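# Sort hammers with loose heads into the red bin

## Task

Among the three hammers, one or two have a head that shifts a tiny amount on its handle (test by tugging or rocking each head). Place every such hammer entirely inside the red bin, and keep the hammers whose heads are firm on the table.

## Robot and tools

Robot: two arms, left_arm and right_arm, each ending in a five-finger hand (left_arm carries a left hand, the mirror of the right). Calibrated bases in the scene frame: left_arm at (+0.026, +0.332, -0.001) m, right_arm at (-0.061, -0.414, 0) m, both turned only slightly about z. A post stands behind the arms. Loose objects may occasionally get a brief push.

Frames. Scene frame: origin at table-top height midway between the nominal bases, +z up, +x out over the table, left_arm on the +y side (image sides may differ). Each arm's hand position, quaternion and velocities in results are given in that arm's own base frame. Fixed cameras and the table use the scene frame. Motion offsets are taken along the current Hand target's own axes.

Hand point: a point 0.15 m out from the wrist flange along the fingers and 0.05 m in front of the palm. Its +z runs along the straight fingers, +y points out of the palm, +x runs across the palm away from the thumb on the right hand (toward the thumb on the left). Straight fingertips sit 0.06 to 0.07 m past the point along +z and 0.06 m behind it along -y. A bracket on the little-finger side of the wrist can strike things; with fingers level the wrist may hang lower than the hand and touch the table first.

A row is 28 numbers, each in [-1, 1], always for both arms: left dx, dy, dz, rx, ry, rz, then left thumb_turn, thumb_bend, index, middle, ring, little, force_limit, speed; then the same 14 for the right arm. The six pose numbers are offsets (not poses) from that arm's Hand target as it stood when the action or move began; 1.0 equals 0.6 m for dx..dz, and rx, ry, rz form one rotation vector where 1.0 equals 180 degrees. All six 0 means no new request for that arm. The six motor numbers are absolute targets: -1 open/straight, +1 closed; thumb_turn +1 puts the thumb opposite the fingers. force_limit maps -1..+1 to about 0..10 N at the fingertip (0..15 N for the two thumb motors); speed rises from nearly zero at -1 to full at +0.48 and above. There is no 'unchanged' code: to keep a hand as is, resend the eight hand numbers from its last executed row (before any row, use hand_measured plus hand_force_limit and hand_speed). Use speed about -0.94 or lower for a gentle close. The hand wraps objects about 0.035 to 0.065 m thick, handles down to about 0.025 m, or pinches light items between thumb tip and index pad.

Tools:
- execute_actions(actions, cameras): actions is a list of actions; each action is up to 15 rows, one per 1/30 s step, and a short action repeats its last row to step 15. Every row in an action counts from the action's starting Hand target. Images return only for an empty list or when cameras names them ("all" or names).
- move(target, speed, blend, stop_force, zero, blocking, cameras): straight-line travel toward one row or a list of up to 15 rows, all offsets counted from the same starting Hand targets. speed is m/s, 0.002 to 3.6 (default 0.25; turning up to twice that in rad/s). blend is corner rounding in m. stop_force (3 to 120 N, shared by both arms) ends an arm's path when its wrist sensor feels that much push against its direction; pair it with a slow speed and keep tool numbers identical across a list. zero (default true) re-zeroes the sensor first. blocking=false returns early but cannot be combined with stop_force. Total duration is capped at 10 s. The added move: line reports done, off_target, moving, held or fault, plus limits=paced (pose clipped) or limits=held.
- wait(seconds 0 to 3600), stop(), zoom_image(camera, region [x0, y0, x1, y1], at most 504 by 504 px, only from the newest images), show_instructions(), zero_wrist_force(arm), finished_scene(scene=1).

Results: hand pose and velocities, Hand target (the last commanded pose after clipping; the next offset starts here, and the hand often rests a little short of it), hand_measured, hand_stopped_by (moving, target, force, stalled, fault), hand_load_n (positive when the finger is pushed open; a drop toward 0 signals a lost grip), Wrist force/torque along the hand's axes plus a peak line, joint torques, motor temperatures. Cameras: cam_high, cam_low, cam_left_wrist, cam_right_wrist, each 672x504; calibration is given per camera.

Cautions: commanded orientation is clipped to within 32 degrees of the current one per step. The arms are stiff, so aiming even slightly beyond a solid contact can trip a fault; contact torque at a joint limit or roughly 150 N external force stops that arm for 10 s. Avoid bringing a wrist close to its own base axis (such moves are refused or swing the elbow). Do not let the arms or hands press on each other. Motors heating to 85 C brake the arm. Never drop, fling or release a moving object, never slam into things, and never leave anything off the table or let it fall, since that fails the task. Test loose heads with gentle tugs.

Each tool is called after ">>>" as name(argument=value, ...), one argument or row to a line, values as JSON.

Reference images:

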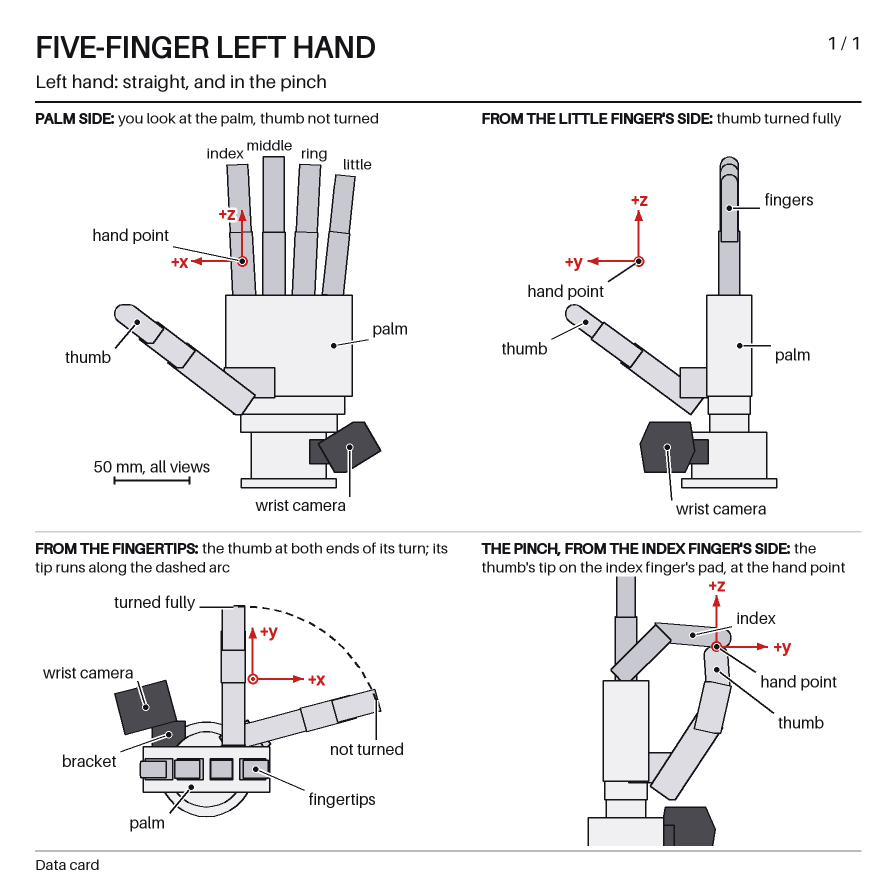

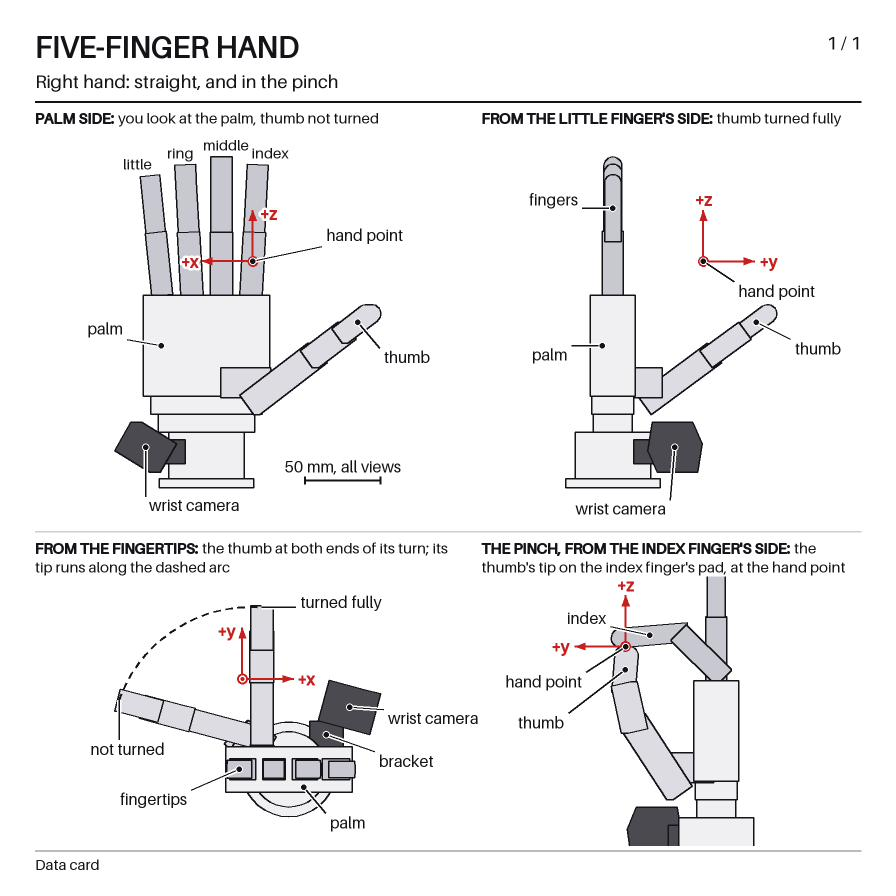

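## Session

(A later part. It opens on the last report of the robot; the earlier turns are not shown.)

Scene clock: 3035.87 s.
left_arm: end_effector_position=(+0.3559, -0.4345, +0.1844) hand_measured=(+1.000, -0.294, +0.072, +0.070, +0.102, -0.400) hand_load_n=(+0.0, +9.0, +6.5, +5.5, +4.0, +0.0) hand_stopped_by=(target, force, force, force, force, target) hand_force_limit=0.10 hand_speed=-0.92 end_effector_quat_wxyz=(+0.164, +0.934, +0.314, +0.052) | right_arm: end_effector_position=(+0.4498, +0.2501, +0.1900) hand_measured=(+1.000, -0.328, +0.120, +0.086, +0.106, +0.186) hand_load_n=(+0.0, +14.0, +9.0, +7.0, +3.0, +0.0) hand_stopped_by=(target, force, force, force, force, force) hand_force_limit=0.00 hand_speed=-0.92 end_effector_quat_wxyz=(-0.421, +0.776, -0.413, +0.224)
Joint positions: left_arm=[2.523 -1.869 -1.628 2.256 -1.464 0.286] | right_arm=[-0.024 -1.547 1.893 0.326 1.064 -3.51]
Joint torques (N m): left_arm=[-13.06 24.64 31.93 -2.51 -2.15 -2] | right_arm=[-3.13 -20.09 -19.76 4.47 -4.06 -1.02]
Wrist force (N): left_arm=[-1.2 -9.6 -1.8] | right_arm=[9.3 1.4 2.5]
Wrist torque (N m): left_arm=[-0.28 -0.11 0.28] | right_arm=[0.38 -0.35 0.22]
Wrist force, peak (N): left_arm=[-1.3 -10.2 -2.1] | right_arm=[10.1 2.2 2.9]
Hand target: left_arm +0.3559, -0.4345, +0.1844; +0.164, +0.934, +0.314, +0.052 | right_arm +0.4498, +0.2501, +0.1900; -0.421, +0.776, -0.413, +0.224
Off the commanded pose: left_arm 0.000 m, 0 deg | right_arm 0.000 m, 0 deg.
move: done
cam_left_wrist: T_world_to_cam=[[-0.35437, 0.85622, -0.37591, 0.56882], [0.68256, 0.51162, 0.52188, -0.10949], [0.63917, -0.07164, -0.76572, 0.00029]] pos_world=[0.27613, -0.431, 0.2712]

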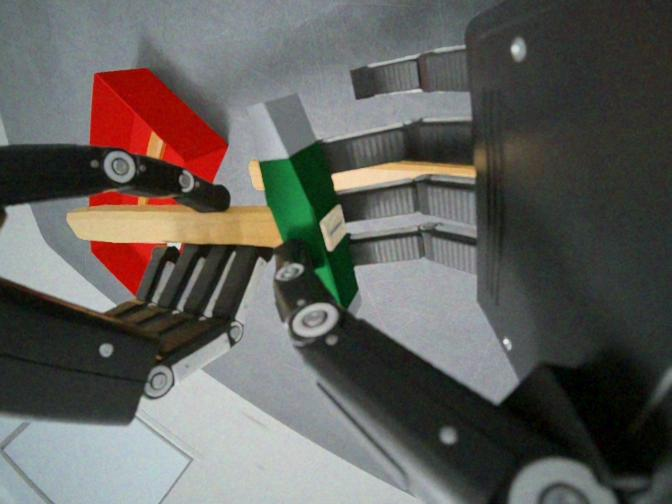

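>>> move(
  target=[0,-0.00094,-0.00034,0,0,0,1,0.1,0.6,0.6,0.6,-0.4,0.1,-0.92,0,0,0,0,0,0,1,0.05,0.6,0.5,0.6,0.6,0.0,-0.92],
  speed=0.01,
)

>>> move(
  target=[0,0,0,0,0,0,1,0.1,0.6,-0.2,0.6,-0.4,0.1,-0.92,0,0,0,0,0,0,1,0.05,0.6,0.5,0.6,0.6,0.0,-0.92],
  speed=0.01,
  cameras=["cam_left_wrist"],
)

>>> zoom_image(
  camera="cam_left_wrist",
  region=[290, 160, 390, 260],
)

Scene clock: 3070.03 s.
left_arm: end_effector_position=(+0.3555, -0.4340, +0.1844) hand_measured=(+1.000, -0.294, +0.072, +0.070, +0.102, -0.400) hand_load_n=(+0.0, +9.5, +6.5, +5.5, +4.0, +0.0) hand_stopped_by=(target, force, force, force, force, target) hand_force_limit=0.10 hand_speed=-0.92 end_effector_quat_wxyz=(+0.164, +0.934, +0.314, +0.052) | right_arm: end_effector_position=(+0.4498, +0.2502, +0.1900) hand_measured=(+1.000, -0.328, +0.120, +0.086, +0.106, +0.186) hand_load_n=(+0.0, +14.0, +9.0, +6.5, +3.0, +0.0) hand_stopped_by=(target, force, force, force, force, force) hand_force_limit=0.00 hand_speed=-0.92 end_effector_quat_wxyz=(-0.421, +0.776, -0.413, +0.224)
Joint positions: left_arm=[2.523 -1.868 -1.63 2.256 -1.464 0.286] | right_arm=[-0.024 -1.547 1.893 0.327 1.064 -3.51]
Joint torques (N m): left_arm=[11.14 38.53 6.77 1.26 2.48 2.1] | right_arm=[-4.03 -17.62 -20.53 1.44 -2.03 1.64]
Wrist force (N): left_arm=[-1.4 -0.2 1.0] | right_arm=[0.3 2.0 2.0]
Wrist torque (N m): left_arm=[0.13 0.02 0.04] | right_arm=[0.46 -0.10 0.24]
Wrist force, peak (N): left_arm=[-1.6 -10.2 -1.7] | right_arm=[9.7 1.9 2.7]
Hand target: left_arm +0.3555, -0.4340, +0.1844; +0.164, +0.934, +0.314, +0.052 | right_arm +0.4498, +0.2501, +0.1900; -0.421, +0.776, -0.413, +0.224
Off the commanded pose: left_arm 0.000 m, 0 deg | right_arm 0.000 m, 0 deg.
move: done

Scene clock: 3071.50 s.
left_arm: end_effector_position=(+0.3555, -0.4340, +0.1844) hand_measured=(+1.000, -0.294, +0.072, -0.200, +0.102, -0.400) hand_load_n=(+0.0, +9.0, +7.5, +0.0, +5.0, +0.0) hand_stopped_by=(target, force, force, target, force, target) hand_force_limit=0.10 hand_speed=-0.92 end_effector_quat_wxyz=(+0.164, +0.934, +0.314, +0.052) | right_arm: end_effector_position=(+0.4498, +0.2501, +0.1900) hand_measured=(+1.000, -0.328, +0.120, +0.086, +0.106, +0.186) hand_load_n=(+0.0, +14.0, +10.0, +7.0, +2.5, +0.0) hand_stopped_by=(target, force, force, force, force, force) hand_force_limit=0.00 hand_speed=-0.92 end_effector_quat_wxyz=(-0.421, +0.776, -0.413, +0.224)
Joint positions: left_arm=[2.523 -1.868 -1.63 2.256 -1.464 0.286] | right_arm=[-0.024 -1.547 1.893 0.326 1.064 -3.51]
Joint torques (N m): left_arm=[11.53 35.91 6.85 -0.04 2.17 2.05] | right_arm=[-2.7 -17.59 -21.39 -1.27 1.1 1.08]
Wrist force (N): left_arm=[-1.5 0.7 0.4] | right_arm=[-0.1 3.1 2.7]
Wrist torque (N m): left_arm=[0.17 0.01 0.03] | right_arm=[0.52 -0.10 0.21]
Wrist force, peak (N): left_arm=[-1.5 0.8 0.5] | right_arm=[-0.4 3.1 2.8]
Hand target: left_arm +0.3555, -0.4340, +0.1844; +0.164, +0.934, +0.314, +0.052 | right_arm +0.4498, +0.2501, +0.1900; -0.421, +0.776, -0.413, +0.224
Off the commanded pose: left_arm 0.000 m, 0 deg | right_arm 0.000 m, 0 deg.
move: done
cam_left_wrist: T_world_to_cam=[[-0.35437, 0.85622, -0.37591, 0.56825], [0.68256, 0.51162, 0.52188, -0.10948], [0.63917, -0.07164, -0.76572, 0.00058]] pos_world=[0.27573, -0.4305, 0.2712]

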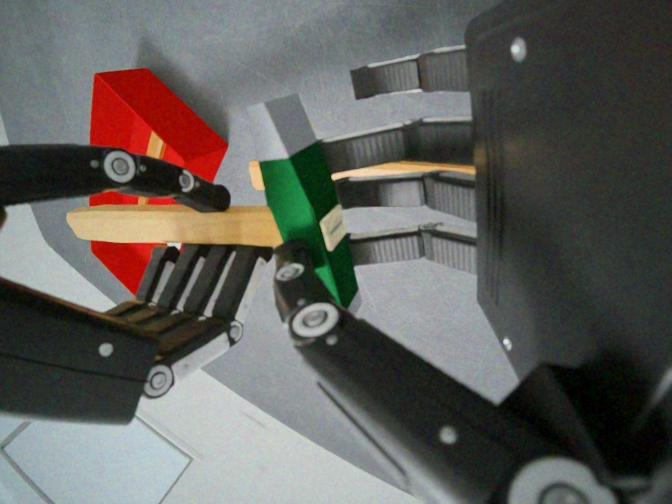

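Scaled by 5.040 from the camera's image (finer frame: 960x720).

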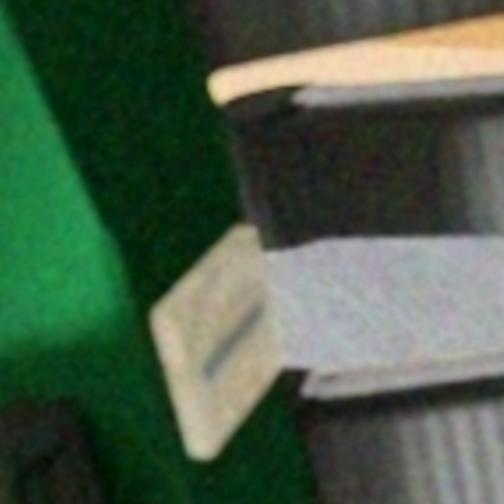

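>>> move(
  target=[0,0.000627,0.000228,0,0,0,1,0.1,0.6,-0.2,0.6,-0.4,0.1,-0.92,0,0,0,0,0,0,1,0.05,0.6,0.5,0.6,0.6,0.0,-0.92],
  speed=0.01,
)

>>> move(
  target=[0,0.000627,0.000228,0,0,0,1,0.1,0.6,-0.2,0.6,-0.4,0.1,-0.92,0,0,0,0,0,0,1,0.05,0.6,0.5,0.6,0.6,0.0,-0.92],
  speed=0.01,
  cameras=["cam_left_wrist"],
)

>>> zoom_image(
  camera="cam_left_wrist",
  region=[250, 130, 370, 250],
)

>>> move(
  target=[0,-0.001254,-0.000456,0,0,0,1,0.1,0.6,-0.2,0.6,-0.4,0.1,-0.92,0,0,0,0,0,0,1,0.05,0.6,0.5,0.6,0.6,0.0,-0.92],
  speed=0.01,
)

>>> move(
  target=[0,-0.000627,-0.000228,0,0,0,1,0.1,0.6,-0.2,0.6,-0.4,0.1,-0.92,0,0,0,0,0,0,1,0.05,0.6,0.5,0.6,0.6,0.0,-0.92],
  speed=0.01,
)

>>> move(
  target=[0,-0.000627,-0.000228,0,0,0,1,0.1,0.6,-0.2,0.6,-0.4,0.1,-0.92,0,0,0,0,0,0,1,0.05,0.6,0.5,0.6,0.6,0.0,-0.92],
  speed=0.01,
  cameras=["cam_left_wrist"],
)

>>> zoom_image(
  camera="cam_left_wrist",
  region=[250, 130, 370, 250],
)

Scene clock: 3084.90 s.
left_arm: end_effector_position=(+0.3558, -0.4343, +0.1844) hand_measured=(+1.000, -0.294, +0.072, -0.200, +0.102, -0.400) hand_load_n=(+0.0, +8.0, +8.0, +0.0, +5.0, +0.0) hand_stopped_by=(target, force, force, target, force, target) hand_force_limit=0.10 hand_speed=-0.92 end_effector_quat_wxyz=(+0.164, +0.934, +0.314, +0.052) | right_arm: end_effector_position=(+0.4498, +0.2501, +0.1900) hand_measured=(+1.000, -0.328, +0.120, +0.086, +0.106, +0.186) hand_load_n=(+0.0, +14.0, +10.0, +7.0, +2.5, +0.0) hand_stopped_by=(target, force, force, force, force, force) hand_force_limit=0.00 hand_speed=-0.92 end_effector_quat_wxyz=(-0.421, +0.776, -0.413, +0.224)
Joint positions: left_arm=[2.523 -1.869 -1.629 2.256 -1.464 0.286] | right_arm=[-0.024 -1.547 1.893 0.326 1.064 -3.51]
Joint torques (N m): left_arm=[-12.87 23.85 30.84 -3.14 -2.25 -1.91] | right_arm=[-3.39 -16.35 -21.14 -0.18 0.8 -0.69]
Wrist force (N): left_arm=[-1.4 -6.5 -1.9] | right_arm=[6.8 3.0 3.1]
Wrist torque (N m): left_arm=[-0.21 -0.07 0.19] | right_arm=[0.48 -0.35 0.22]
Wrist force, peak (N): left_arm=[-1.4 -6.5 -1.9] | right_arm=[6.8 2.9 3.3]
Hand target: left_arm +0.3558, -0.4343, +0.1844; +0.164, +0.934, +0.314, +0.052 | right_arm +0.4498, +0.2501, +0.1900; -0.421, +0.776, -0.413, +0.224
Off the commanded pose: left_arm 0.000 m, 0 deg | right_arm 0.000 m, 0 deg.
move: done

Scene clock: 3085.40 s.
left_arm: end_effector_position=(+0.3560, -0.4346, +0.1844) hand_measured=(+1.000, -0.294, +0.070, -0.200, +0.102, -0.400) hand_load_n=(+0.0, +8.0, +8.5, +0.0, +5.5, +0.0) hand_stopped_by=(target, force, force, target, force, target) hand_force_limit=0.10 hand_speed=-0.92 end_effector_quat_wxyz=(+0.164, +0.934, +0.314, +0.052) | right_arm: end_effector_position=(+0.4498, +0.2501, +0.1900) hand_measured=(+1.000, -0.328, +0.120, +0.086, +0.106, +0.186) hand_load_n=(+0.0, +14.5, +9.5, +6.5, +2.5, +0.0) hand_stopped_by=(target, force, force, force, force, force) hand_force_limit=0.00 hand_speed=-0.92 end_effector_quat_wxyz=(-0.421, +0.776, -0.413, +0.224)
Joint positions: left_arm=[2.523 -1.87 -1.628 2.256 -1.464 0.286] | right_arm=[-0.024 -1.547 1.893 0.326 1.064 -3.51]
Joint torques (N m): left_arm=[-14.14 24.22 30.86 -2.55 -1.87 -1.91] | right_arm=[-2.64 -16.35 -21.03 1.09 -0.86 -0.87]
Wrist force (N): left_arm=[-0.8 -9.6 -2.8] | right_arm=[9.6 3.4 2.9]
Wrist torque (N m): left_arm=[-0.32 -0.11 0.22] | right_arm=[0.50 -0.39 0.24]
Wrist force, peak (N): left_arm=[-0.7 -9.6 -3.1] | right_arm=[10.1 3.3 2.8]
Hand target: left_arm +0.3560, -0.4346, +0.1844; +0.164, +0.934, +0.314, +0.052 | right_arm +0.4498, +0.2501, +0.1900; -0.421, +0.776, -0.413, +0.224
Off the commanded pose: left_arm 0.000 m, 0 deg | right_arm 0.000 m, 0 deg.
move: done
cam_left_wrist: T_world_to_cam=[[-0.35437, 0.85622, -0.37591, 0.56895], [0.68256, 0.51162, 0.52188, -0.10951], [0.63917, -0.07164, -0.76572, 0.00022]] pos_world=[0.27623, -0.4311, 0.2712]

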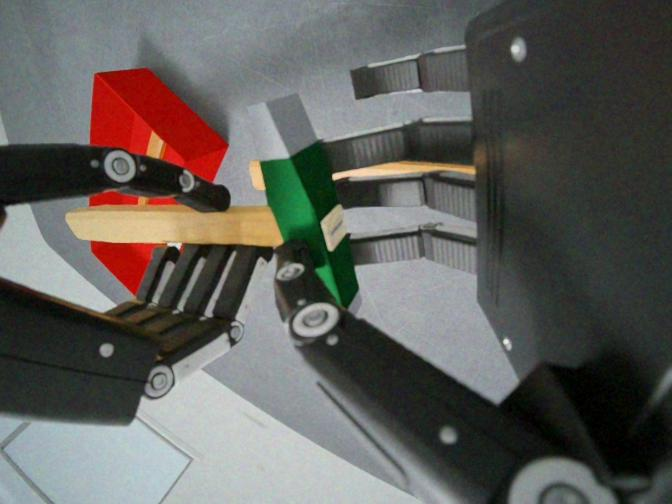

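Scaled by 4.200 from the camera's image (finer frame: 960x720).

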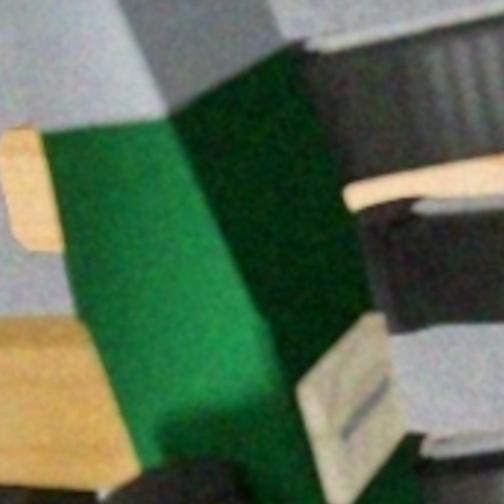

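Scene clock: 3085.90 s.
left_arm: end_effector_position=(+0.3555, -0.4340, +0.1844) hand_measured=(+1.000, -0.294, +0.070, -0.200, +0.102, -0.400) hand_load_n=(+0.0, +8.5, +8.0, +0.0, +5.5, +0.0) hand_stopped_by=(target, force, force, target, force, target) hand_force_limit=0.10 hand_speed=-0.92 end_effector_quat_wxyz=(+0.164, +0.934, +0.314, +0.052) | right_arm: end_effector_position=(+0.4498, +0.2501, +0.1900) hand_measured=(+1.000, -0.328, +0.120, +0.086, +0.106, +0.186) hand_load_n=(+0.0, +14.0, +9.5, +6.0, +2.0, +0.0) hand_stopped_by=(target, force, force, force, force, force) hand_force_limit=0.00 hand_speed=-0.92 end_effector_quat_wxyz=(-0.421, +0.776, -0.413, +0.224)
Joint positions: left_arm=[2.523 -1.868 -1.63 2.256 -1.464 0.286] | right_arm=[-0.024 -1.547 1.893 0.326 1.064 -3.51]
Joint torques (N m): left_arm=[10.81 37.71 5.27 0.4 2.57 2.36] | right_arm=[-2.99 -15.92 -20.88 2.24 -2.34 -0.91]
Wrist force (N): left_arm=[-0.1 3.0 1.3] | right_arm=[-2.2 3.4 1.8]
Wrist torque (N m): left_arm=[0.23 -0.01 -0.09] | right_arm=[0.48 -0.06 0.25]
Wrist force, peak (N): left_arm=[-0.5 -9.4 -2.7] | right_arm=[9.7 3.4 2.7]
Hand target: left_arm +0.3555, -0.4340, +0.1844; +0.164, +0.934, +0.314, +0.052 | right_arm +0.4498, +0.2501, +0.1900; -0.421, +0.776, -0.413, +0.224
Off the commanded pose: left_arm 0.000 m, 0 deg | right_arm 0.000 m, 0 deg.
move: done

Scene clock: 3086.40 s.
left_arm: end_effector_position=(+0.3553, -0.4337, +0.1844) hand_measured=(+1.000, -0.294, +0.070, -0.200, +0.102, -0.400) hand_load_n=(+0.0, +8.5, +8.0, +0.0, +5.5, +0.0) hand_stopped_by=(target, force, force, target, force, target) hand_force_limit=0.10 hand_speed=-0.92 end_effector_quat_wxyz=(+0.164, +0.934, +0.314, +0.052) | right_arm: end_effector_position=(+0.4498, +0.2502, +0.1900) hand_measured=(+1.000, -0.328, +0.120, +0.086, +0.106, +0.186) hand_load_n=(+1.0, +14.0, +10.0, +6.5, +2.0, +0.0) hand_stopped_by=(target, force, force, force, force, force) hand_force_limit=0.00 hand_speed=-0.92 end_effector_quat_wxyz=(-0.422, +0.776, -0.413, +0.224)
Joint positions: left_arm=[2.524 -1.867 -1.632 2.257 -1.464 0.286] | right_arm=[-0.024 -1.547 1.893 0.326 1.064 -3.51]
Joint torques (N m): left_arm=[11.23 37.72 4.79 -0.32 2.36 2.25] | right_arm=[-3.39 -16.52 -22.86 1.85 -1.37 -1.34]
Wrist force (N): left_arm=[-0.3 6.3 2.3] | right_arm=[-5.7 3.6 1.7]
Wrist torque (N m): left_arm=[0.32 0.02 -0.20] | right_arm=[0.54 0.05 0.24]
Wrist force, peak (N): left_arm=[0.0 6.2 2.4] | right_arm=[-6.0 3.6 2.0]
Hand target: left_arm +0.3553, -0.4337, +0.1844; +0.164, +0.934, +0.314, +0.052 | right_arm +0.4498, +0.2501, +0.1900; -0.421, +0.776, -0.413, +0.224
Off the commanded pose: left_arm 0.000 m, 0 deg | right_arm 0.000 m, 0 deg.
move: done

Scene clock: 3086.90 s.
left_arm: end_effector_position=(+0.3550, -0.4334, +0.1844) hand_measured=(+1.000, -0.294, +0.070, -0.200, +0.102, -0.400) hand_load_n=(+0.0, +9.0, +8.0, +0.0, +5.0, +0.0) hand_stopped_by=(target, force, force, target, force, target) hand_force_limit=0.10 hand_speed=-0.92 end_effector_quat_wxyz=(+0.164, +0.934, +0.314, +0.052) | right_arm: end_effector_position=(+0.4498, +0.2502, +0.1900) hand_measured=(+1.000, -0.328, +0.120, +0.086, +0.106, +0.186) hand_load_n=(+2.0, +14.0, +9.5, +6.5, +2.0, +0.0) hand_stopped_by=(target, force, force, force, force, force) hand_force_limit=0.00 hand_speed=-0.92 end_effector_quat_wxyz=(-0.422, +0.776, -0.413, +0.224)
Joint positions: left_arm=[2.524 -1.866 -1.633 2.257 -1.463 0.287] | right_arm=[-0.024 -1.547 1.893 0.326 1.064 -3.51]
Joint torques (N m): left_arm=[10.99 38.1 3.64 -0.69 2.01 2.19] | right_arm=[-3.18 -16.93 -21.62 1.44 -0.34 -1.21]
Wrist force (N): left_arm=[-0.6 8.6 3.0] | right_arm=[-8.1 3.4 1.8]
Wrist torque (N m): left_arm=[0.40 0.06 -0.25] | right_arm=[0.51 0.12 0.22]
Wrist force, peak (N): left_arm=[-0.4 8.6 3.2] | right_arm=[-8.3 3.4 1.7]
Hand target: left_arm +0.3550, -0.4334, +0.1844; +0.164, +0.934, +0.314, +0.052 | right_arm +0.4498, +0.2501, +0.1900; -0.421, +0.776, -0.413, +0.224
Off the commanded pose: left_arm 0.000 m, 0 deg | right_arm 0.000 m, 0 deg.
move: done
cam_left_wrist: T_world_to_cam=[[-0.35437, 0.85622, -0.37591, 0.56756], [0.68256, 0.51162, 0.52188, -0.10944], [0.63917, -0.07164, -0.76572, 0.00095]] pos_world=[0.27523, -0.4299, 0.2712]

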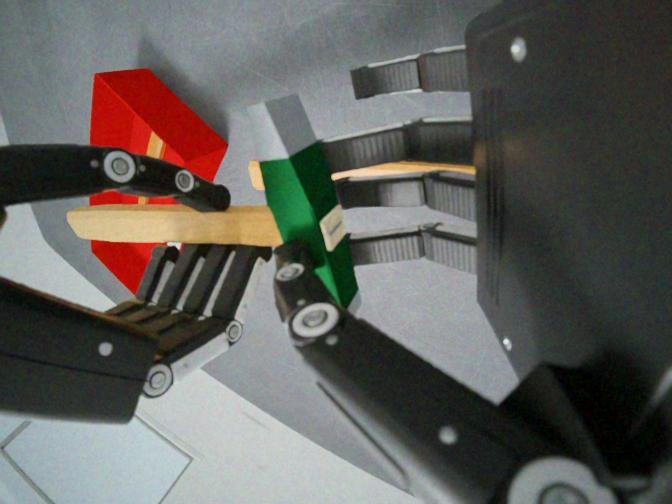

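Scaled by 4.200 from the camera's image (finer frame: 960x720).

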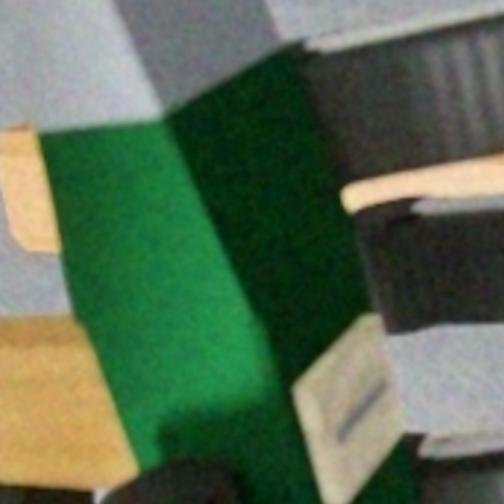

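>>> move(
  target=[0,0.00082,0.0003,0,0,0,1,0.1,0.6,-0.2,0.6,-0.4,0.1,-0.92,0,0,0,0,0,0,1,0.05,0.6,0.5,0.6,0.6,0.0,-0.92],
  speed=0.01,
)

>>> move(
  target=[0,0,0,0,0,0,1,-0.6,-0.3,-0.3,-0.3,-0.4,0.1,-0.8,0,0,0,0,0,0,1,0.05,0.6,0.5,0.6,0.6,0.0,-0.92],
  speed=0.01,
  cameras=["cam_left_wrist"],
)

Scene clock: 3105.87 s.
left_arm: end_effector_position=(+0.3553, -0.4338, +0.1844) hand_measured=(+1.000, -0.294, +0.070, -0.200, +0.102, -0.400) hand_load_n=(+0.0, +8.5, +8.0, +0.0, +5.5, +0.0) hand_stopped_by=(target, force, force, target, force, target) hand_force_limit=0.10 hand_speed=-0.92 end_effector_quat_wxyz=(+0.164, +0.934, +0.314, +0.052) | right_arm: end_effector_position=(+0.4498, +0.2501, +0.1900) hand_measured=(+1.000, -0.328, +0.120, +0.086, +0.106, +0.186) hand_load_n=(+1.0, +14.0, +10.0, +6.5, +2.5, +0.0) hand_stopped_by=(target, force, force, force, force, force) hand_force_limit=0.00 hand_speed=-0.92 end_effector_quat_wxyz=(-0.421, +0.776, -0.413, +0.224)
Joint positions: left_arm=[2.524 -1.867 -1.631 2.257 -1.463 0.286] | right_arm=[-0.024 -1.547 1.893 0.326 1.064 -3.51]
Joint torques (N m): left_arm=[-13.45 24.08 28.73 -4.35 -2.49 -2.02] | right_arm=[-2.92 -14.46 -21.99 -1.68 1.5 -2.36]
Wrist force (N): left_arm=[-1.1 -1.0 0.0] | right_arm=[1.5 3.2 2.4]
Wrist torque (N m): left_arm=[-0.05 -0.01 -0.02] | right_arm=[0.51 -0.25 0.24]
Wrist force, peak (N): left_arm=[-0.4 9.0 3.0] | right_arm=[-8.6 3.3 1.8]
Hand target: left_arm +0.3553, -0.4338, +0.1844; +0.164, +0.934, +0.314, +0.052 | right_arm +0.4498, +0.2501, +0.1900; -0.421, +0.776, -0.413, +0.224
Off the commanded pose: left_arm 0.000 m, 0 deg | right_arm 0.000 m, 0 deg.
move: done

Scene clock: 3107.20 s.
left_arm: end_effector_position=(+0.3553, -0.4338, +0.1844) hand_measured=(+1.000, -0.600, -0.300, -0.300, -0.300, -0.400) hand_load_n=(+0.0, +0.0, +0.0, +0.0, +0.0, +0.0) hand_stopped_by=(target, target, target, target, target, target) hand_force_limit=0.10 hand_speed=-0.80 end_effector_quat_wxyz=(+0.164, +0.934, +0.314, +0.052) | right_arm: end_effector_position=(+0.4498, +0.2501, +0.1900) hand_measured=(+1.000, -0.328, +0.120, +0.086, +0.106, +0.186) hand_load_n=(+1.0, +13.5, +9.0, +6.5, +4.0, +0.0) hand_stopped_by=(target, force, force, force, force, force) hand_force_limit=0.00 hand_speed=-0.92 end_effector_quat_wxyz=(-0.421, +0.776, -0.413, +0.224)
Joint positions: left_arm=[2.523 -1.867 -1.631 2.257 -1.464 0.286] | right_arm=[-0.024 -1.547 1.893 0.326 1.064 -3.51]
Joint torques (N m): left_arm=[-14.02 24.02 22.31 -3.72 -0.79 -1.89] | right_arm=[-1.86 -14.76 -22.52 -1.52 -1.85 -1.84]
Wrist force (N): left_arm=[0.2 0.0 -0.2] | right_arm=[0.1 4.3 2.1]
Wrist torque (N m): left_arm=[-0.01 -0.07 0.00] | right_arm=[0.52 -0.15 0.19]
Wrist force, peak (N): left_arm=[-0.9 -1.4 0.2] | right_arm=[-0.1 4.9 2.9]
Hand target: left_arm +0.3553, -0.4338, +0.1844; +0.164, +0.934, +0.314, +0.052 | right_arm +0.4498, +0.2501, +0.1900; -0.421, +0.776, -0.413, +0.224
Off the commanded pose: left_arm 0.000 m, 0 deg | right_arm 0.000 m, 0 deg.
move: done
cam_left_wrist: T_world_to_cam=[[-0.35437, 0.85622, -0.37591, 0.56801], [0.68256, 0.51162, 0.52188, -0.10944], [0.63917, -0.07164, -0.76572, 0.00073]] pos_world=[0.27553, -0.43029, 0.2712]

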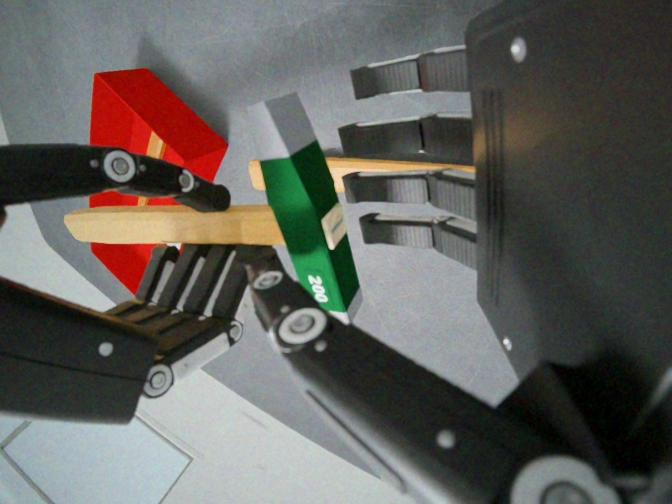

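>>> move(
  target=[
    [0,-0.118,-0.114,0,0,0,1,-0.6,-0.3,-0.3,-0.3,-0.4,0.1,-0.8,0,0,0,0,0,0,1,0.05,0.6,0.5,0.6,0.6,0.0,-0.92],
    [0.1462,-0.2717,-0.3572,0,0,0,1,-0.6,-0.3,-0.3,-0.3,-0.4,0.1,-0.8,0,0,0,0,0,0,1,0.05,0.6,0.5,0.6,0.6,0.0,-0.92],
  ],
  speed=[0.08,0.25],
  blend=0.02,
)

Scene clock: 3122.50 s.
left_arm: end_effector_position=(+0.2897, -0.2002, +0.3304) hand_measured=(+1.000, -0.600, -0.300, -0.300, -0.300, -0.400) hand_load_n=(+0.0, +0.0, +0.0, +0.0, +0.0, +0.0) hand_stopped_by=(target, target, target, target, target, target) hand_force_limit=0.10 hand_speed=-0.80 end_effector_quat_wxyz=(+0.164, +0.934, +0.314, +0.052) | right_arm: end_effector_position=(+0.4498, +0.2501, +0.1900) hand_measured=(+1.000, -0.328, +0.120, +0.086, +0.106, +0.186) hand_load_n=(+1.0, +13.5, +9.0, +6.5, +4.0, +0.0) hand_stopped_by=(target, force, force, force, force, force) hand_force_limit=0.00 hand_speed=-0.92 end_effector_quat_wxyz=(-0.421, +0.776, -0.413, +0.224)
Joint positions: left_arm=[3.305 -1.254 -1.9 1.744 -1.264 1.061] | right_arm=[-0.024 -1.547 1.893 0.326 1.064 -3.51]
Joint torques (N m): left_arm=[10.62 11.63 6.99 -5.1 3.02 2.28] | right_arm=[-2.26 -14.13 -22.89 -0.69 -2.52 -1.25]
Wrist force (N): left_arm=[0.3 -0.1 0.0] | right_arm=[0.6 4.4 2.1]
Wrist torque (N m): left_arm=[-0.04 -0.10 0.00] | right_arm=[0.53 -0.22 0.22]
Wrist force, peak (N): left_arm=[1.0 -0.7 -0.9] | right_arm=[0.3 4.6 2.2]
Hand target: left_arm +0.2897, -0.2001, +0.3304; +0.164, +0.934, +0.314, +0.052 | right_arm +0.4498, +0.2501, +0.1900; -0.421, +0.776, -0.413, +0.224
Off the commanded pose: left_arm 0.000 m, 0 deg | right_arm 0.000 m, 0 deg.
move: done

>>> move(
  target=[
    [0,0,0,0,0,0,1,-0.6,-0.3,-0.3,-0.3,-0.4,0.1,-0.8,0.0398,-0.0709,0.3234,0,0.0541,0.0351,1,0.05,0.6,0.5,0.6,0.6,0.0,-0.92],
    [0,0,0,0,0,0,1,-0.6,-0.3,-0.3,-0.3,-0.4,0.1,-0.8,0.0398,0.0480,0.4007,0,0.0541,0.0351,1,0.05,0.6,0.5,0.6,0.6,0.0,-0.92],
  ],
  speed=[0.18,0.12],
  blend=0.02,
)

>>> move(
  target=[0,0,0,0,0,0,1,-0.6,-0.3,-0.3,-0.3,-0.4,0.1,-0.8,0,0.028,0.0182,0,0,0,1,0.05,0.6,0.5,0.6,0.6,0.0,-0.92],
  speed=0.008,
  stop_force=3,
  cameras=["cam_right_wrist"],
)

Scene clock: 3138.47 s.
left_arm: end_effector_position=(+0.2897, -0.2001, +0.3304) hand_measured=(+1.000, -0.600, -0.300, -0.300, -0.300, -0.400) hand_load_n=(+0.0, +0.0, +0.0, +0.0, +0.0, +0.0) hand_stopped_by=(target, target, target, target, target, target) hand_force_limit=0.10 hand_speed=-0.80 end_effector_quat_wxyz=(+0.164, +0.934, +0.314, +0.052) | right_arm: end_effector_position=(+0.6174, +0.3343, +0.0351) hand_measured=(+1.000, -0.328, +0.120, +0.086, +0.106, +0.186) hand_load_n=(+0.5, +13.0, +9.0, +6.5, +4.0, +0.0) hand_stopped_by=(target, force, force, force, force, force) hand_force_limit=0.00 hand_speed=-0.92 end_effector_quat_wxyz=(-0.397, +0.730, -0.489, +0.266)
Joint positions: left_arm=[3.305 -1.254 -1.9 1.744 -1.264 1.061] | right_arm=[0.216 -0.994 1.571 0.006 1.425 -3.237]
Joint torques (N m): left_arm=[10.96 11.04 6.92 -5.06 3.03 2.28] | right_arm=[8.46 -34.39 -10.86 -2.43 2.42 1.87]
Wrist force (N): left_arm=[0.3 -0.1 -0.1] | right_arm=[0.5 4.1 2.2]
Wrist torque (N m): left_arm=[-0.04 -0.11 0.01] | right_arm=[0.48 -0.22 0.06]
Wrist force, peak (N): left_arm=[0.7 0.1 0.2] | right_arm=[0.8 5.0 2.9]
Hand target: left_arm +0.2897, -0.2001, +0.3304; +0.164, +0.934, +0.314, +0.052 | right_arm +0.6174, +0.3343, +0.0350; -0.397, +0.730, -0.489, +0.266
Off the commanded pose: left_arm 0.000 m, 0 deg | right_arm 0.000 m, 0 deg.
move: done

Scene clock: 3141.47 s.
left_arm: end_effector_position=(+0.2897, -0.2001, +0.3304) hand_measured=(+1.000, -0.600, -0.300, -0.300, -0.300, -0.400) hand_load_n=(+0.0, +0.0, +0.0, +0.0, +0.0, +0.0) hand_stopped_by=(target, target, target, target, target, target) hand_force_limit=0.10 hand_speed=-0.80 end_effector_quat_wxyz=(+0.164, +0.934, +0.314, +0.052) | right_arm: end_effector_position=(+0.6175, +0.3343, +0.0203) hand_measured=(+1.000, -0.328, +0.120, +0.086, +0.106, +0.186) hand_load_n=(+1.5, +15.0, +7.0, +6.0, +3.0, +0.0) hand_stopped_by=(target, force, force, force, force, force) hand_force_limit=0.00 hand_speed=-0.92 end_effector_quat_wxyz=(-0.397, +0.730, -0.489, +0.266)
Joint positions: left_arm=[3.305 -1.254 -1.9 1.744 -1.264 1.061] | right_arm=[0.216 -0.975 1.583 -0.026 1.425 -3.237]
Joint torques (N m): left_arm=[10.69 11.02 7.25 -5.1 3.09 2.29] | right_arm=[7.26 -56.51 -26.02 2.31 2.35 1.63]
Wrist force (N): left_arm=[0.3 -0.1 0.3] | right_arm=[1.3 2.7 1.0]
Wrist torque (N m): left_arm=[-0.05 -0.08 0.00] | right_arm=[0.49 -0.26 0.08]
Wrist force, peak (N): left_arm=[0.7 -0.2 0.1] | right_arm=[1.1 4.4 2.0]
Hand target: left_arm +0.2897, -0.2001, +0.3304; +0.164, +0.934, +0.314, +0.052 | right_arm +0.6175, +0.3343, +0.0203; -0.397, +0.730, -0.489, +0.266 (not the last commanded pose)
Off the commanded pose: left_arm 0.000 m, 0 deg | right_arm 0.005 m, 0 deg.
move: contact (right_arm)
cam_right_wrist: T_world_to_cam=[[-0.38304, -0.47831, -0.79025, 0.40876], [-0.84816, 0.52101, 0.09576, 0.34552], [0.36593, 0.70694, -0.60525, -0.33685]] pos_world=[0.57289, 0.25363, 0.08605]

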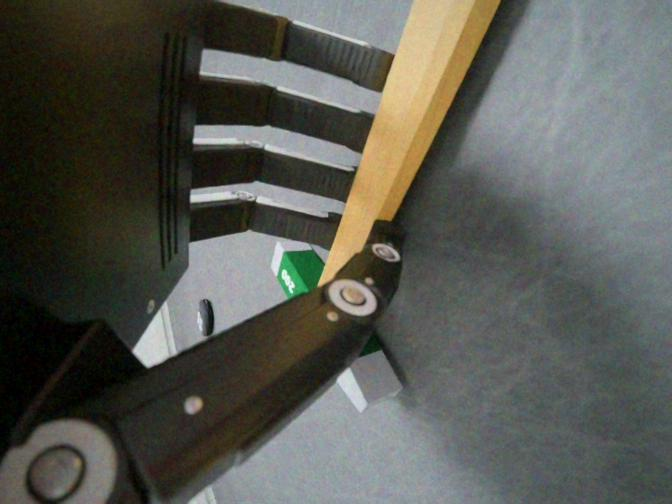

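>>> move(
  target=[0,0,0,0,0,0,1,-0.6,-0.3,-0.3,-0.3,-0.4,0.1,-0.8,0,0.0014,0.0009,0,0,0,1,0.05,0.6,0.5,0.6,0.6,0.0,-0.92],
  speed=0.008,
)

Scene clock: 3147.07 s.
left_arm: end_effector_position=(+0.2897, -0.2001, +0.3304) hand_measured=(+1.000, -0.600, -0.300, -0.300, -0.300, -0.400) hand_load_n=(+0.0, +0.0, +0.0, +0.0, +0.0, +0.0) hand_stopped_by=(target, target, target, target, target, target) hand_force_limit=0.10 hand_speed=-0.80 end_effector_quat_wxyz=(+0.164, +0.934, +0.314, +0.052) | right_arm: end_effector_position=(+0.6175, +0.3343, +0.0194) hand_measured=(+1.000, -0.328, +0.120, +0.086, +0.106, +0.186) hand_load_n=(+2.0, +16.5, +5.5, +6.0, +2.0, +0.0) hand_stopped_by=(target, force, force, force, force, force) hand_force_limit=0.00 hand_speed=-0.92 end_effector_quat_wxyz=(-0.397, +0.730, -0.489, +0.266)
Joint positions: left_arm=[3.305 -1.254 -1.9 1.744 -1.264 1.061] | right_arm=[0.216 -0.974 1.584 -0.028 1.425 -3.237]
Joint torques (N m): left_arm=[9.95 11.11 7.27 -5.08 2.93 2.35] | right_arm=[7.22 -33.07 -8.67 -2.38 2.18 1.42]
Wrist force (N): left_arm=[0.5 -0.1 0.1] | right_arm=[0.3 1.0 0.4]
Wrist torque (N m): left_arm=[-0.04 -0.12 0.02] | right_arm=[0.42 -0.16 -0.07]
Wrist force, peak (N): left_arm=[0.6 -0.3 0.0] | right_arm=[1.2 3.0 1.1]
Hand target: left_arm +0.2897, -0.2001, +0.3304; +0.164, +0.934, +0.314, +0.052 | right_arm +0.6175, +0.3343, +0.0193; -0.397, +0.730, -0.489, +0.266
Off the commanded pose: left_arm 0.000 m, 0 deg | right_arm 0.000 m, 0 deg.
move: done

>>> move(
  target=[0,0,0,0,0,0,1,-0.6,-0.3,-0.3,-0.3,-0.4,0.1,-0.8,0,0,0,0,0,0,1,-0.345,0.09,-0.1,0.08,0.1,0.0,-0.97],
  speed=0.008,
)

>>> move(
  target=[0,0,0,0,0,0,1,-0.6,-0.3,-0.3,-0.3,-0.4,0.1,-0.8,0,0,0,0,0,0,1,-0.45,-0.05,-0.4,-0.05,-0.05,0.0,-0.93],
  speed=0.008,
  cameras=["cam_right_wrist"],
)

Scene clock: 3157.73 s.
left_arm: end_effector_position=(+0.2897, -0.2001, +0.3304) hand_measured=(+1.000, -0.600, -0.300, -0.300, -0.300, -0.400) hand_load_n=(+0.0, +0.0, +0.0, +0.0, +0.0, +0.0) hand_stopped_by=(target, target, target, target, target, target) hand_force_limit=0.10 hand_speed=-0.80 end_effector_quat_wxyz=(+0.164, +0.934, +0.314, +0.052) | right_arm: end_effector_position=(+0.6175, +0.3343, +0.0193) hand_measured=(+1.000, -0.348, +0.090, +0.014, +0.080, +0.100) hand_load_n=(+0.5, +2.0, +0.0, -19.5, +0.0, +0.0) hand_stopped_by=(target, target, target, moving, target, target) hand_force_limit=0.00 hand_speed=-0.97 end_effector_quat_wxyz=(-0.397, +0.730, -0.489, +0.266)
Joint positions: left_arm=[3.305 -1.254 -1.9 1.744 -1.264 1.061] | right_arm=[0.216 -0.974 1.584 -0.028 1.425 -3.237]
Joint torques (N m): left_arm=[10.15 11.14 6.93 -5.11 2.89 2.2] | right_arm=[5.77 -32.48 -11.4 -1.88 1.31 0.86]
Wrist force (N): left_arm=[0.5 0.0 0.2] | right_arm=[0.3 -2.0 -12.4]
Wrist torque (N m): left_arm=[-0.04 -0.12 0.01] | right_arm=[0.44 0.15 -0.07]
Wrist force, peak (N): left_arm=[0.8 -0.1 0.1] | right_arm=[0.3 -2.0 -12.4]
Hand target: left_arm +0.2897, -0.2001, +0.3304; +0.164, +0.934, +0.314, +0.052 | right_arm +0.6175, +0.3343, +0.0193; -0.397, +0.730, -0.489, +0.266
Off the commanded pose: left_arm 0.000 m, 0 deg | right_arm 0.000 m, 0 deg.
move: done

Scene clock: 3159.00 s.
left_arm: end_effector_position=(+0.2897, -0.2001, +0.3304) hand_measured=(+1.000, -0.600, -0.300, -0.300, -0.300, -0.400) hand_load_n=(+0.0, +0.0, +0.0, +0.0, +0.0, +0.0) hand_stopped_by=(target, target, target, target, target, target) hand_force_limit=0.10 hand_speed=-0.80 end_effector_quat_wxyz=(+0.164, +0.934, +0.314, +0.052) | right_arm: end_effector_position=(+0.6175, +0.3343, +0.0193) hand_measured=(+1.000, -0.450, -0.050, +0.014, -0.050, -0.050) hand_load_n=(+0.0, +0.0, +0.0, -19.5, +0.0, +0.0) hand_stopped_by=(target, target, target, moving, target, target) hand_force_limit=0.00 hand_speed=-0.93 end_effector_quat_wxyz=(-0.397, +0.730, -0.489, +0.266)
Joint positions: left_arm=[3.305 -1.254 -1.9 1.744 -1.264 1.061] | right_arm=[0.216 -0.974 1.584 -0.028 1.425 -3.237]
Joint torques (N m): left_arm=[10.61 10.73 7.4 -5.07 2.88 2.28] | right_arm=[5.47 -34.53 -17.1 -1.64 1.24 0.68]
Wrist force (N): left_arm=[0.1 -0.3 0.1] | right_arm=[0.4 -2.7 -11.6]
Wrist torque (N m): left_arm=[-0.08 -0.06 -0.01] | right_arm=[0.37 0.14 -0.09]
Wrist force, peak (N): left_arm=[0.6 0.1 0.2] | right_arm=[0.5 -2.2 -12.4]
Hand target: left_arm +0.2897, -0.2001, +0.3304; +0.164, +0.934, +0.314, +0.052 | right_arm +0.6175, +0.3343, +0.0193; -0.397, +0.730, -0.489, +0.266
Off the commanded pose: left_arm 0.000 m, 0 deg | right_arm 0.000 m, 0 deg.
move: done
cam_right_wrist: T_world_to_cam=[[-0.38304, -0.47831, -0.79025, 0.40797], [-0.84816, 0.52101, 0.09576, 0.34561], [0.36593, 0.70694, -0.60525, -0.33746]] pos_world=[0.57289, 0.25363, 0.08505]

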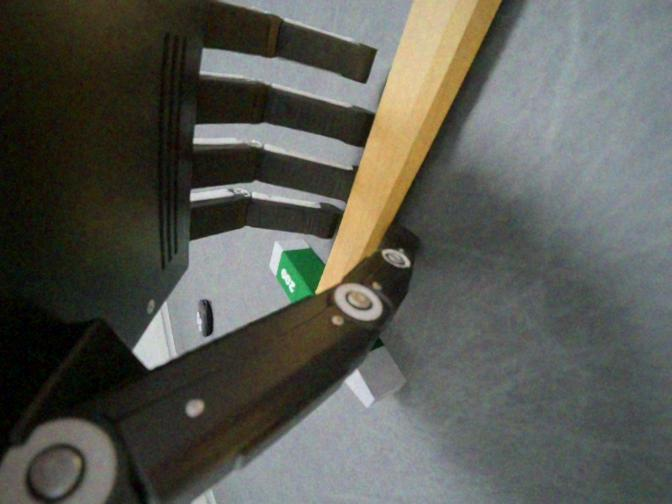

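>>> move(
  target=[0,0,0,0,0,0,1,-0.6,-0.3,-0.3,-0.3,-0.4,0.1,-0.8,0,-0.007,-0.00454,0,0,0,1,-0.45,-0.05,-0.4,-0.05,-0.05,0.0,-0.93],
  speed=0.02,
)

>>> move(
  target=[0,0,0,0,0,0,1,-0.6,-0.3,-0.3,-0.3,-0.4,0.1,-0.8,0,-0.028,-0.0182,0,0,0,1,-0.45,-0.05,-0.4,-0.05,-0.05,0.0,-0.93],
  speed=0.05,
  cameras=["cam_right_wrist"],
)

Scene clock: 3168.60 s.
left_arm: end_effector_position=(+0.2897, -0.2001, +0.3304) hand_measured=(+1.000, -0.600, -0.300, -0.300, -0.300, -0.400) hand_load_n=(+0.0, +0.0, +0.5, +0.0, +0.0, +0.0) hand_stopped_by=(target, target, target, target, target, target) hand_force_limit=0.10 hand_speed=-0.80 end_effector_quat_wxyz=(+0.164, +0.934, +0.314, +0.052) | right_arm: end_effector_position=(+0.6175, +0.3343, +0.0243) hand_measured=(+1.000, -0.450, -0.050, +0.014, -0.050, -0.050) hand_load_n=(+0.0, +0.0, +0.0, +0.0, +0.0, +0.0) hand_stopped_by=(target, target, target, stalled, target, target) hand_force_limit=0.00 hand_speed=-0.93 end_effector_quat_wxyz=(-0.397, +0.730, -0.489, +0.266)
Joint positions: left_arm=[3.305 -1.254 -1.9 1.744 -1.264 1.061] | right_arm=[0.216 -0.98 1.58 -0.017 1.425 -3.237]
Joint torques (N m): left_arm=[10.16 10.35 6.82 -5.04 2.81 2.28] | right_arm=[3.57 -54.85 -25.57 2.7 0.95 0.56]
Wrist force (N): left_arm=[0.2 -0.1 0.1] | right_arm=[0.5 1.1 0.6]
Wrist torque (N m): left_arm=[-0.05 -0.08 0.00] | right_arm=[0.35 -0.19 0.01]
Wrist force, peak (N): left_arm=[0.5 -0.3 0.4] | right_arm=[0.9 -3.0 -11.9]
Hand target: left_arm +0.2897, -0.2001, +0.3304; +0.164, +0.934, +0.314, +0.052 | right_arm +0.6175, +0.3343, +0.0243; -0.397, +0.730, -0.489, +0.266
Off the commanded pose: left_arm 0.000 m, 0 deg | right_arm 0.000 m, 0 deg.
move: done

Scene clock: 3169.40 s.
left_arm: end_effector_position=(+0.2897, -0.2001, +0.3304) hand_measured=(+1.000, -0.600, -0.300, -0.300, -0.300, -0.400) hand_load_n=(-0.5, +0.0, +0.0, +0.0, +0.0, +0.0) hand_stopped_by=(target, target, target, target, target, target) hand_force_limit=0.10 hand_speed=-0.80 end_effector_quat_wxyz=(+0.164, +0.934, +0.314, +0.052) | right_arm: end_effector_position=(+0.6174, +0.3343, +0.0443) hand_measured=(+1.000, -0.450, -0.050, +0.014, -0.050, -0.050) hand_load_n=(+0.0, +0.0, +0.0, +0.0, +0.0, +0.0) hand_stopped_by=(target, target, target, stalled, target, target) hand_force_limit=0.00 hand_speed=-0.93 end_effector_quat_wxyz=(-0.397, +0.730, -0.489, +0.266)
Joint positions: left_arm=[3.305 -1.254 -1.9 1.744 -1.264 1.061] | right_arm=[0.216 -1.006 1.563 0.025 1.425 -3.237]
Joint torques (N m): left_arm=[10.14 10.83 7.41 -5.03 2.87 2.35] | right_arm=[2.34 -54.68 -26.02 2.74 0.7 1.63]
Wrist force (N): left_arm=[0.5 -0.2 0.1] | right_arm=[0.6 1.1 0.6]
Wrist torque (N m): left_arm=[-0.06 -0.12 0.02] | right_arm=[0.35 -0.20 0.02]
Wrist force, peak (N): left_arm=[0.5 0.0 0.4] | right_arm=[0.6 1.5 0.7]
Hand target: left_arm +0.2897, -0.2001, +0.3304; +0.164, +0.934, +0.314, +0.052 | right_arm +0.6174, +0.3343, +0.0444; -0.397, +0.730, -0.489, +0.266
Off the commanded pose: left_arm 0.000 m, 0 deg | right_arm 0.000 m, 0 deg.
move: done
cam_right_wrist: T_world_to_cam=[[-0.38304, -0.47831, -0.79025, 0.42772], [-0.84816, 0.52101, 0.09576, 0.34322], [0.36593, 0.70694, -0.60525, -0.32233]] pos_world=[0.57289, 0.25363, 0.11005]

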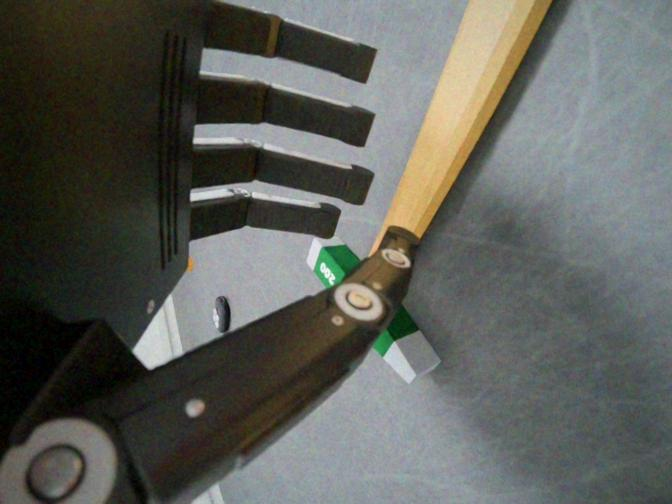

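>>> move(
  target=[
    [0.02,-0.025,-0.009,0,0,0,1,-0.6,-0.3,-0.3,-0.3,-0.4,0.1,-0.8,0,-0.1063,-0.069,0,0,0,1,-0.45,-0.1,-0.6,-0.1,-0.05,0.0,-0.5],
    [0.0799,-0.1004,-0.0365,0,0,0,1,-0.6,-0.3,-0.3,-0.3,-0.4,0.1,-0.8,-0.188,-0.0022,-0.3202,0,-0.0531,-0.0345,1,-0.45,-0.1,-0.6,-0.1,-0.05,0.0,-0.5],
  ],
  speed=0.22,
  blend=0.02,
  cameras=["cam_high","cam_right_wrist"],
)

>>> zoom_image(
  camera="cam_right_wrist",
  region=[380, 120, 640, 380],
)

Scene clock: 3189.30 s.
left_arm: end_effector_position=(+0.2893, -0.1201, +0.3303) hand_measured=(+1.000, -0.600, -0.300, -0.300, -0.300, -0.400) hand_load_n=(+0.0, +0.0, +0.0, +0.0, +0.0, +0.0) hand_stopped_by=(target, target, target, target, target, target) hand_force_limit=0.10 hand_speed=-0.80 end_effector_quat_wxyz=(+0.164, +0.934, +0.314, +0.052) | right_arm: end_effector_position=(+0.4262, +0.3776, +0.1500) hand_measured=(+1.000, -0.450, -0.100, -0.600, -0.100, -0.050) hand_load_n=(+0.0, +0.0, +0.0, +0.0, +0.0, +0.0) hand_stopped_by=(target, target, target, target, target, target) hand_force_limit=0.00 hand_speed=-0.50 end_effector_quat_wxyz=(-0.421, +0.775, -0.414, +0.225)
Joint positions: left_arm=[3.823 -1.164 -2 1.576 -1.226 1.607] | right_arm=[0.359 -1.418 1.846 0.159 1.378 -3.268]
Joint torques (N m): left_arm=[10.24 6.67 6.78 -5.42 3.14 2.19] | right_arm=[7.41 -38.6 -9.55 2.82 2.33 1.62]
Wrist force (N): left_arm=[0.1 0.0 -0.1] | right_arm=[0.3 1.2 0.5]
Wrist torque (N m): left_arm=[-0.01 -0.05 -0.02] | right_arm=[0.38 -0.17 0.15]
Wrist force, peak (N): left_arm=[0.6 -0.5 0.3] | right_arm=[0.6 2.2 1.4]
Hand target: left_arm +0.2893, -0.1201, +0.3303; +0.164, +0.934, +0.314, +0.052 | right_arm +0.4261, +0.3776, +0.1500; -0.421, +0.775, -0.414, +0.225
Off the commanded pose: left_arm 0.000 m, 0 deg | right_arm 0.000 m, 0 deg.
move: done
cam_right_wrist: T_world_to_cam=[[-0.28094, -0.54467, -0.7902, 0.4402], [-0.93439, 0.34318, 0.09565, 0.25227], [0.21909, 0.76522, -0.60535, -0.17835]] pos_world=[0.39846, 0.28966, 0.21575]

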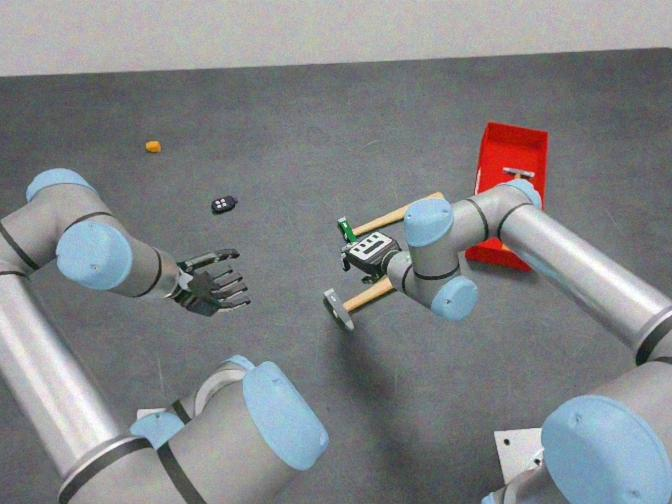

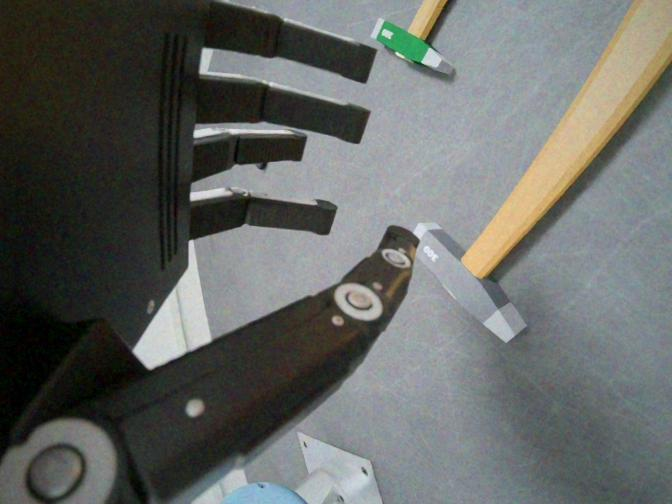

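Scaled by 1.938 from the camera's image (finer frame: 960x720).

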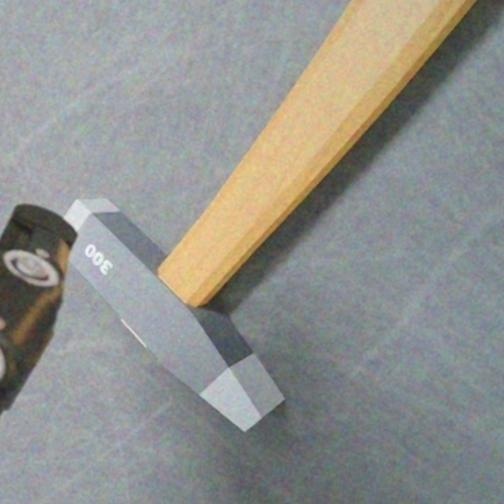

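>>> zoom_image(
  camera="cam_right_wrist",
  region=[440, 0, 672, 290],
)

>>> zoom_image(
  camera="cam_high",
  region=[300, 180, 480, 350],
)

Scaled by 1.738 from the camera's image (finer frame: 960x720).

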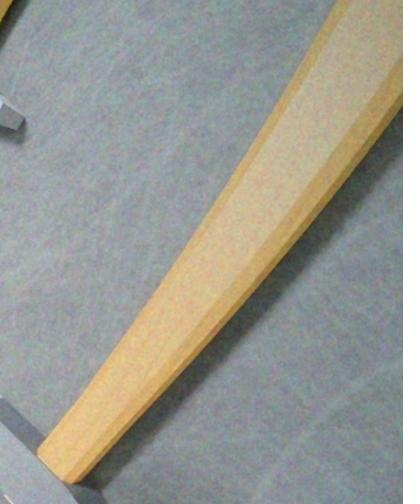

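Scaled by 2.800.

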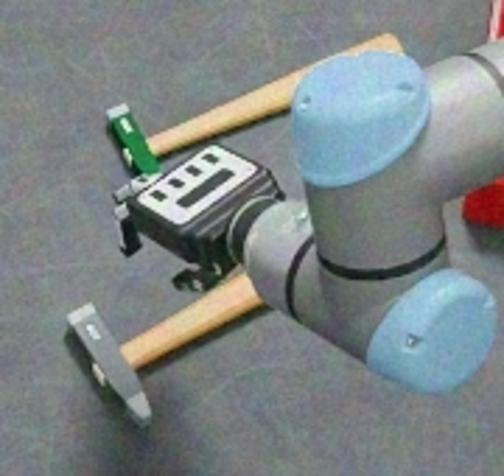

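>>> move(
  target=[0,0,0,0,0,0,1,-0.6,-0.3,-0.3,-0.3,-0.4,0.1,-0.8,0.0032,0.1473,0.0793,0,0.0261,0.017,1,-0.45,-0.1,-0.6,-0.1,-0.05,0.0,-0.5],
  speed=0.15,
  cameras=["cam_right_wrist"],
)

>>> zoom_image(
  camera="cam_right_wrist",
  region=[340, 60, 560, 280],
)

Scene clock: 3233.80 s.
left_arm: end_effector_position=(+0.2893, -0.1201, +0.3303) hand_measured=(+1.000, -0.600, -0.300, -0.300, -0.300, -0.400) hand_load_n=(+0.0, +0.0, +0.0, +0.0, +0.0, +0.0) hand_stopped_by=(target, target, target, target, target, target) hand_force_limit=0.10 hand_speed=-0.80 end_effector_quat_wxyz=(+0.164, +0.934, +0.314, +0.052) | right_arm: end_effector_position=(+0.4204, +0.3714, +0.0500) hand_measured=(+1.000, -0.450, -0.100, -0.600, -0.100, -0.050) hand_load_n=(+0.0, +0.0, +0.0, +0.0, +0.0, +0.0) hand_stopped_by=(target, target, target, target, target, target) hand_force_limit=0.00 hand_speed=-0.50 end_effector_quat_wxyz=(-0.410, +0.754, -0.452, +0.245)
Joint positions: left_arm=[3.823 -1.164 -2.001 1.576 -1.226 1.607] | right_arm=[0.395 -1.305 2.004 -0.122 1.49 -3.194]
Joint torques (N m): left_arm=[11.13 6.95 6.41 -5.37 3.07 2.32] | right_arm=[7.83 -17.52 -8.05 -2.41 2.39 1.77]
Wrist force (N): left_arm=[0.3 0.0 -0.1] | right_arm=[0.4 1.5 0.5]
Wrist torque (N m): left_arm=[0.00 -0.09 -0.01] | right_arm=[0.41 -0.19 0.03]
Wrist force, peak (N): left_arm=[0.6 -0.1 0.3] | right_arm=[0.6 2.2 0.8]
Hand target: left_arm +0.2893, -0.1201, +0.3303; +0.164, +0.934, +0.314, +0.052 | right_arm +0.4204, +0.3714, +0.0500; -0.410, +0.754, -0.452, +0.245
Off the commanded pose: left_arm 0.000 m, 0 deg | right_arm 0.000 m, 0 deg.
move: done
cam_right_wrist: T_world_to_cam=[[-0.33281, -0.51453, -0.79025, 0.36686], [-0.89642, 0.43273, 0.09577, 0.20936], [0.29269, 0.74027, -0.60525, -0.25461]] pos_world=[0.38428, 0.28665, 0.11575]

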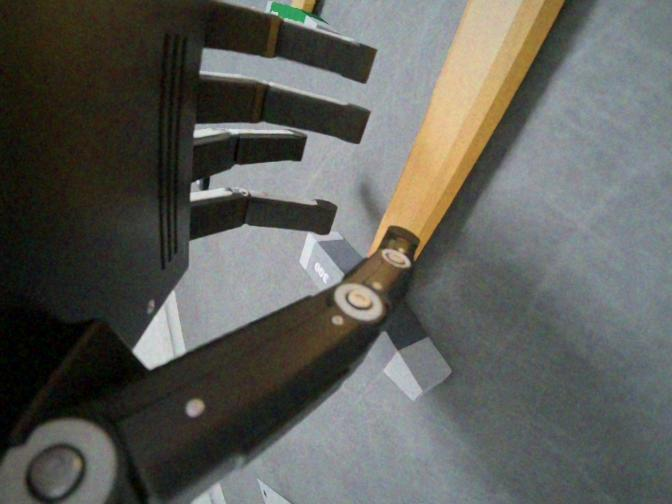

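Scaled by 2.291 from the camera's image (finer frame: 960x720).

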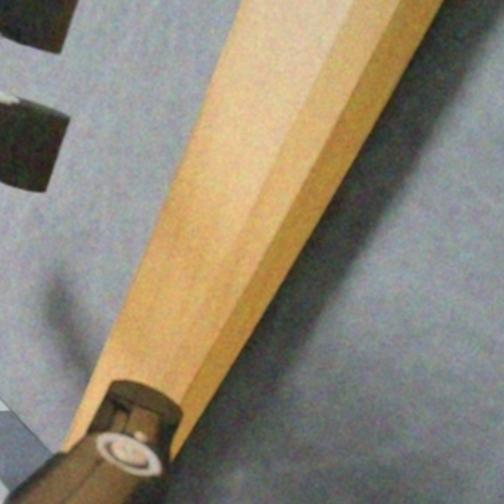

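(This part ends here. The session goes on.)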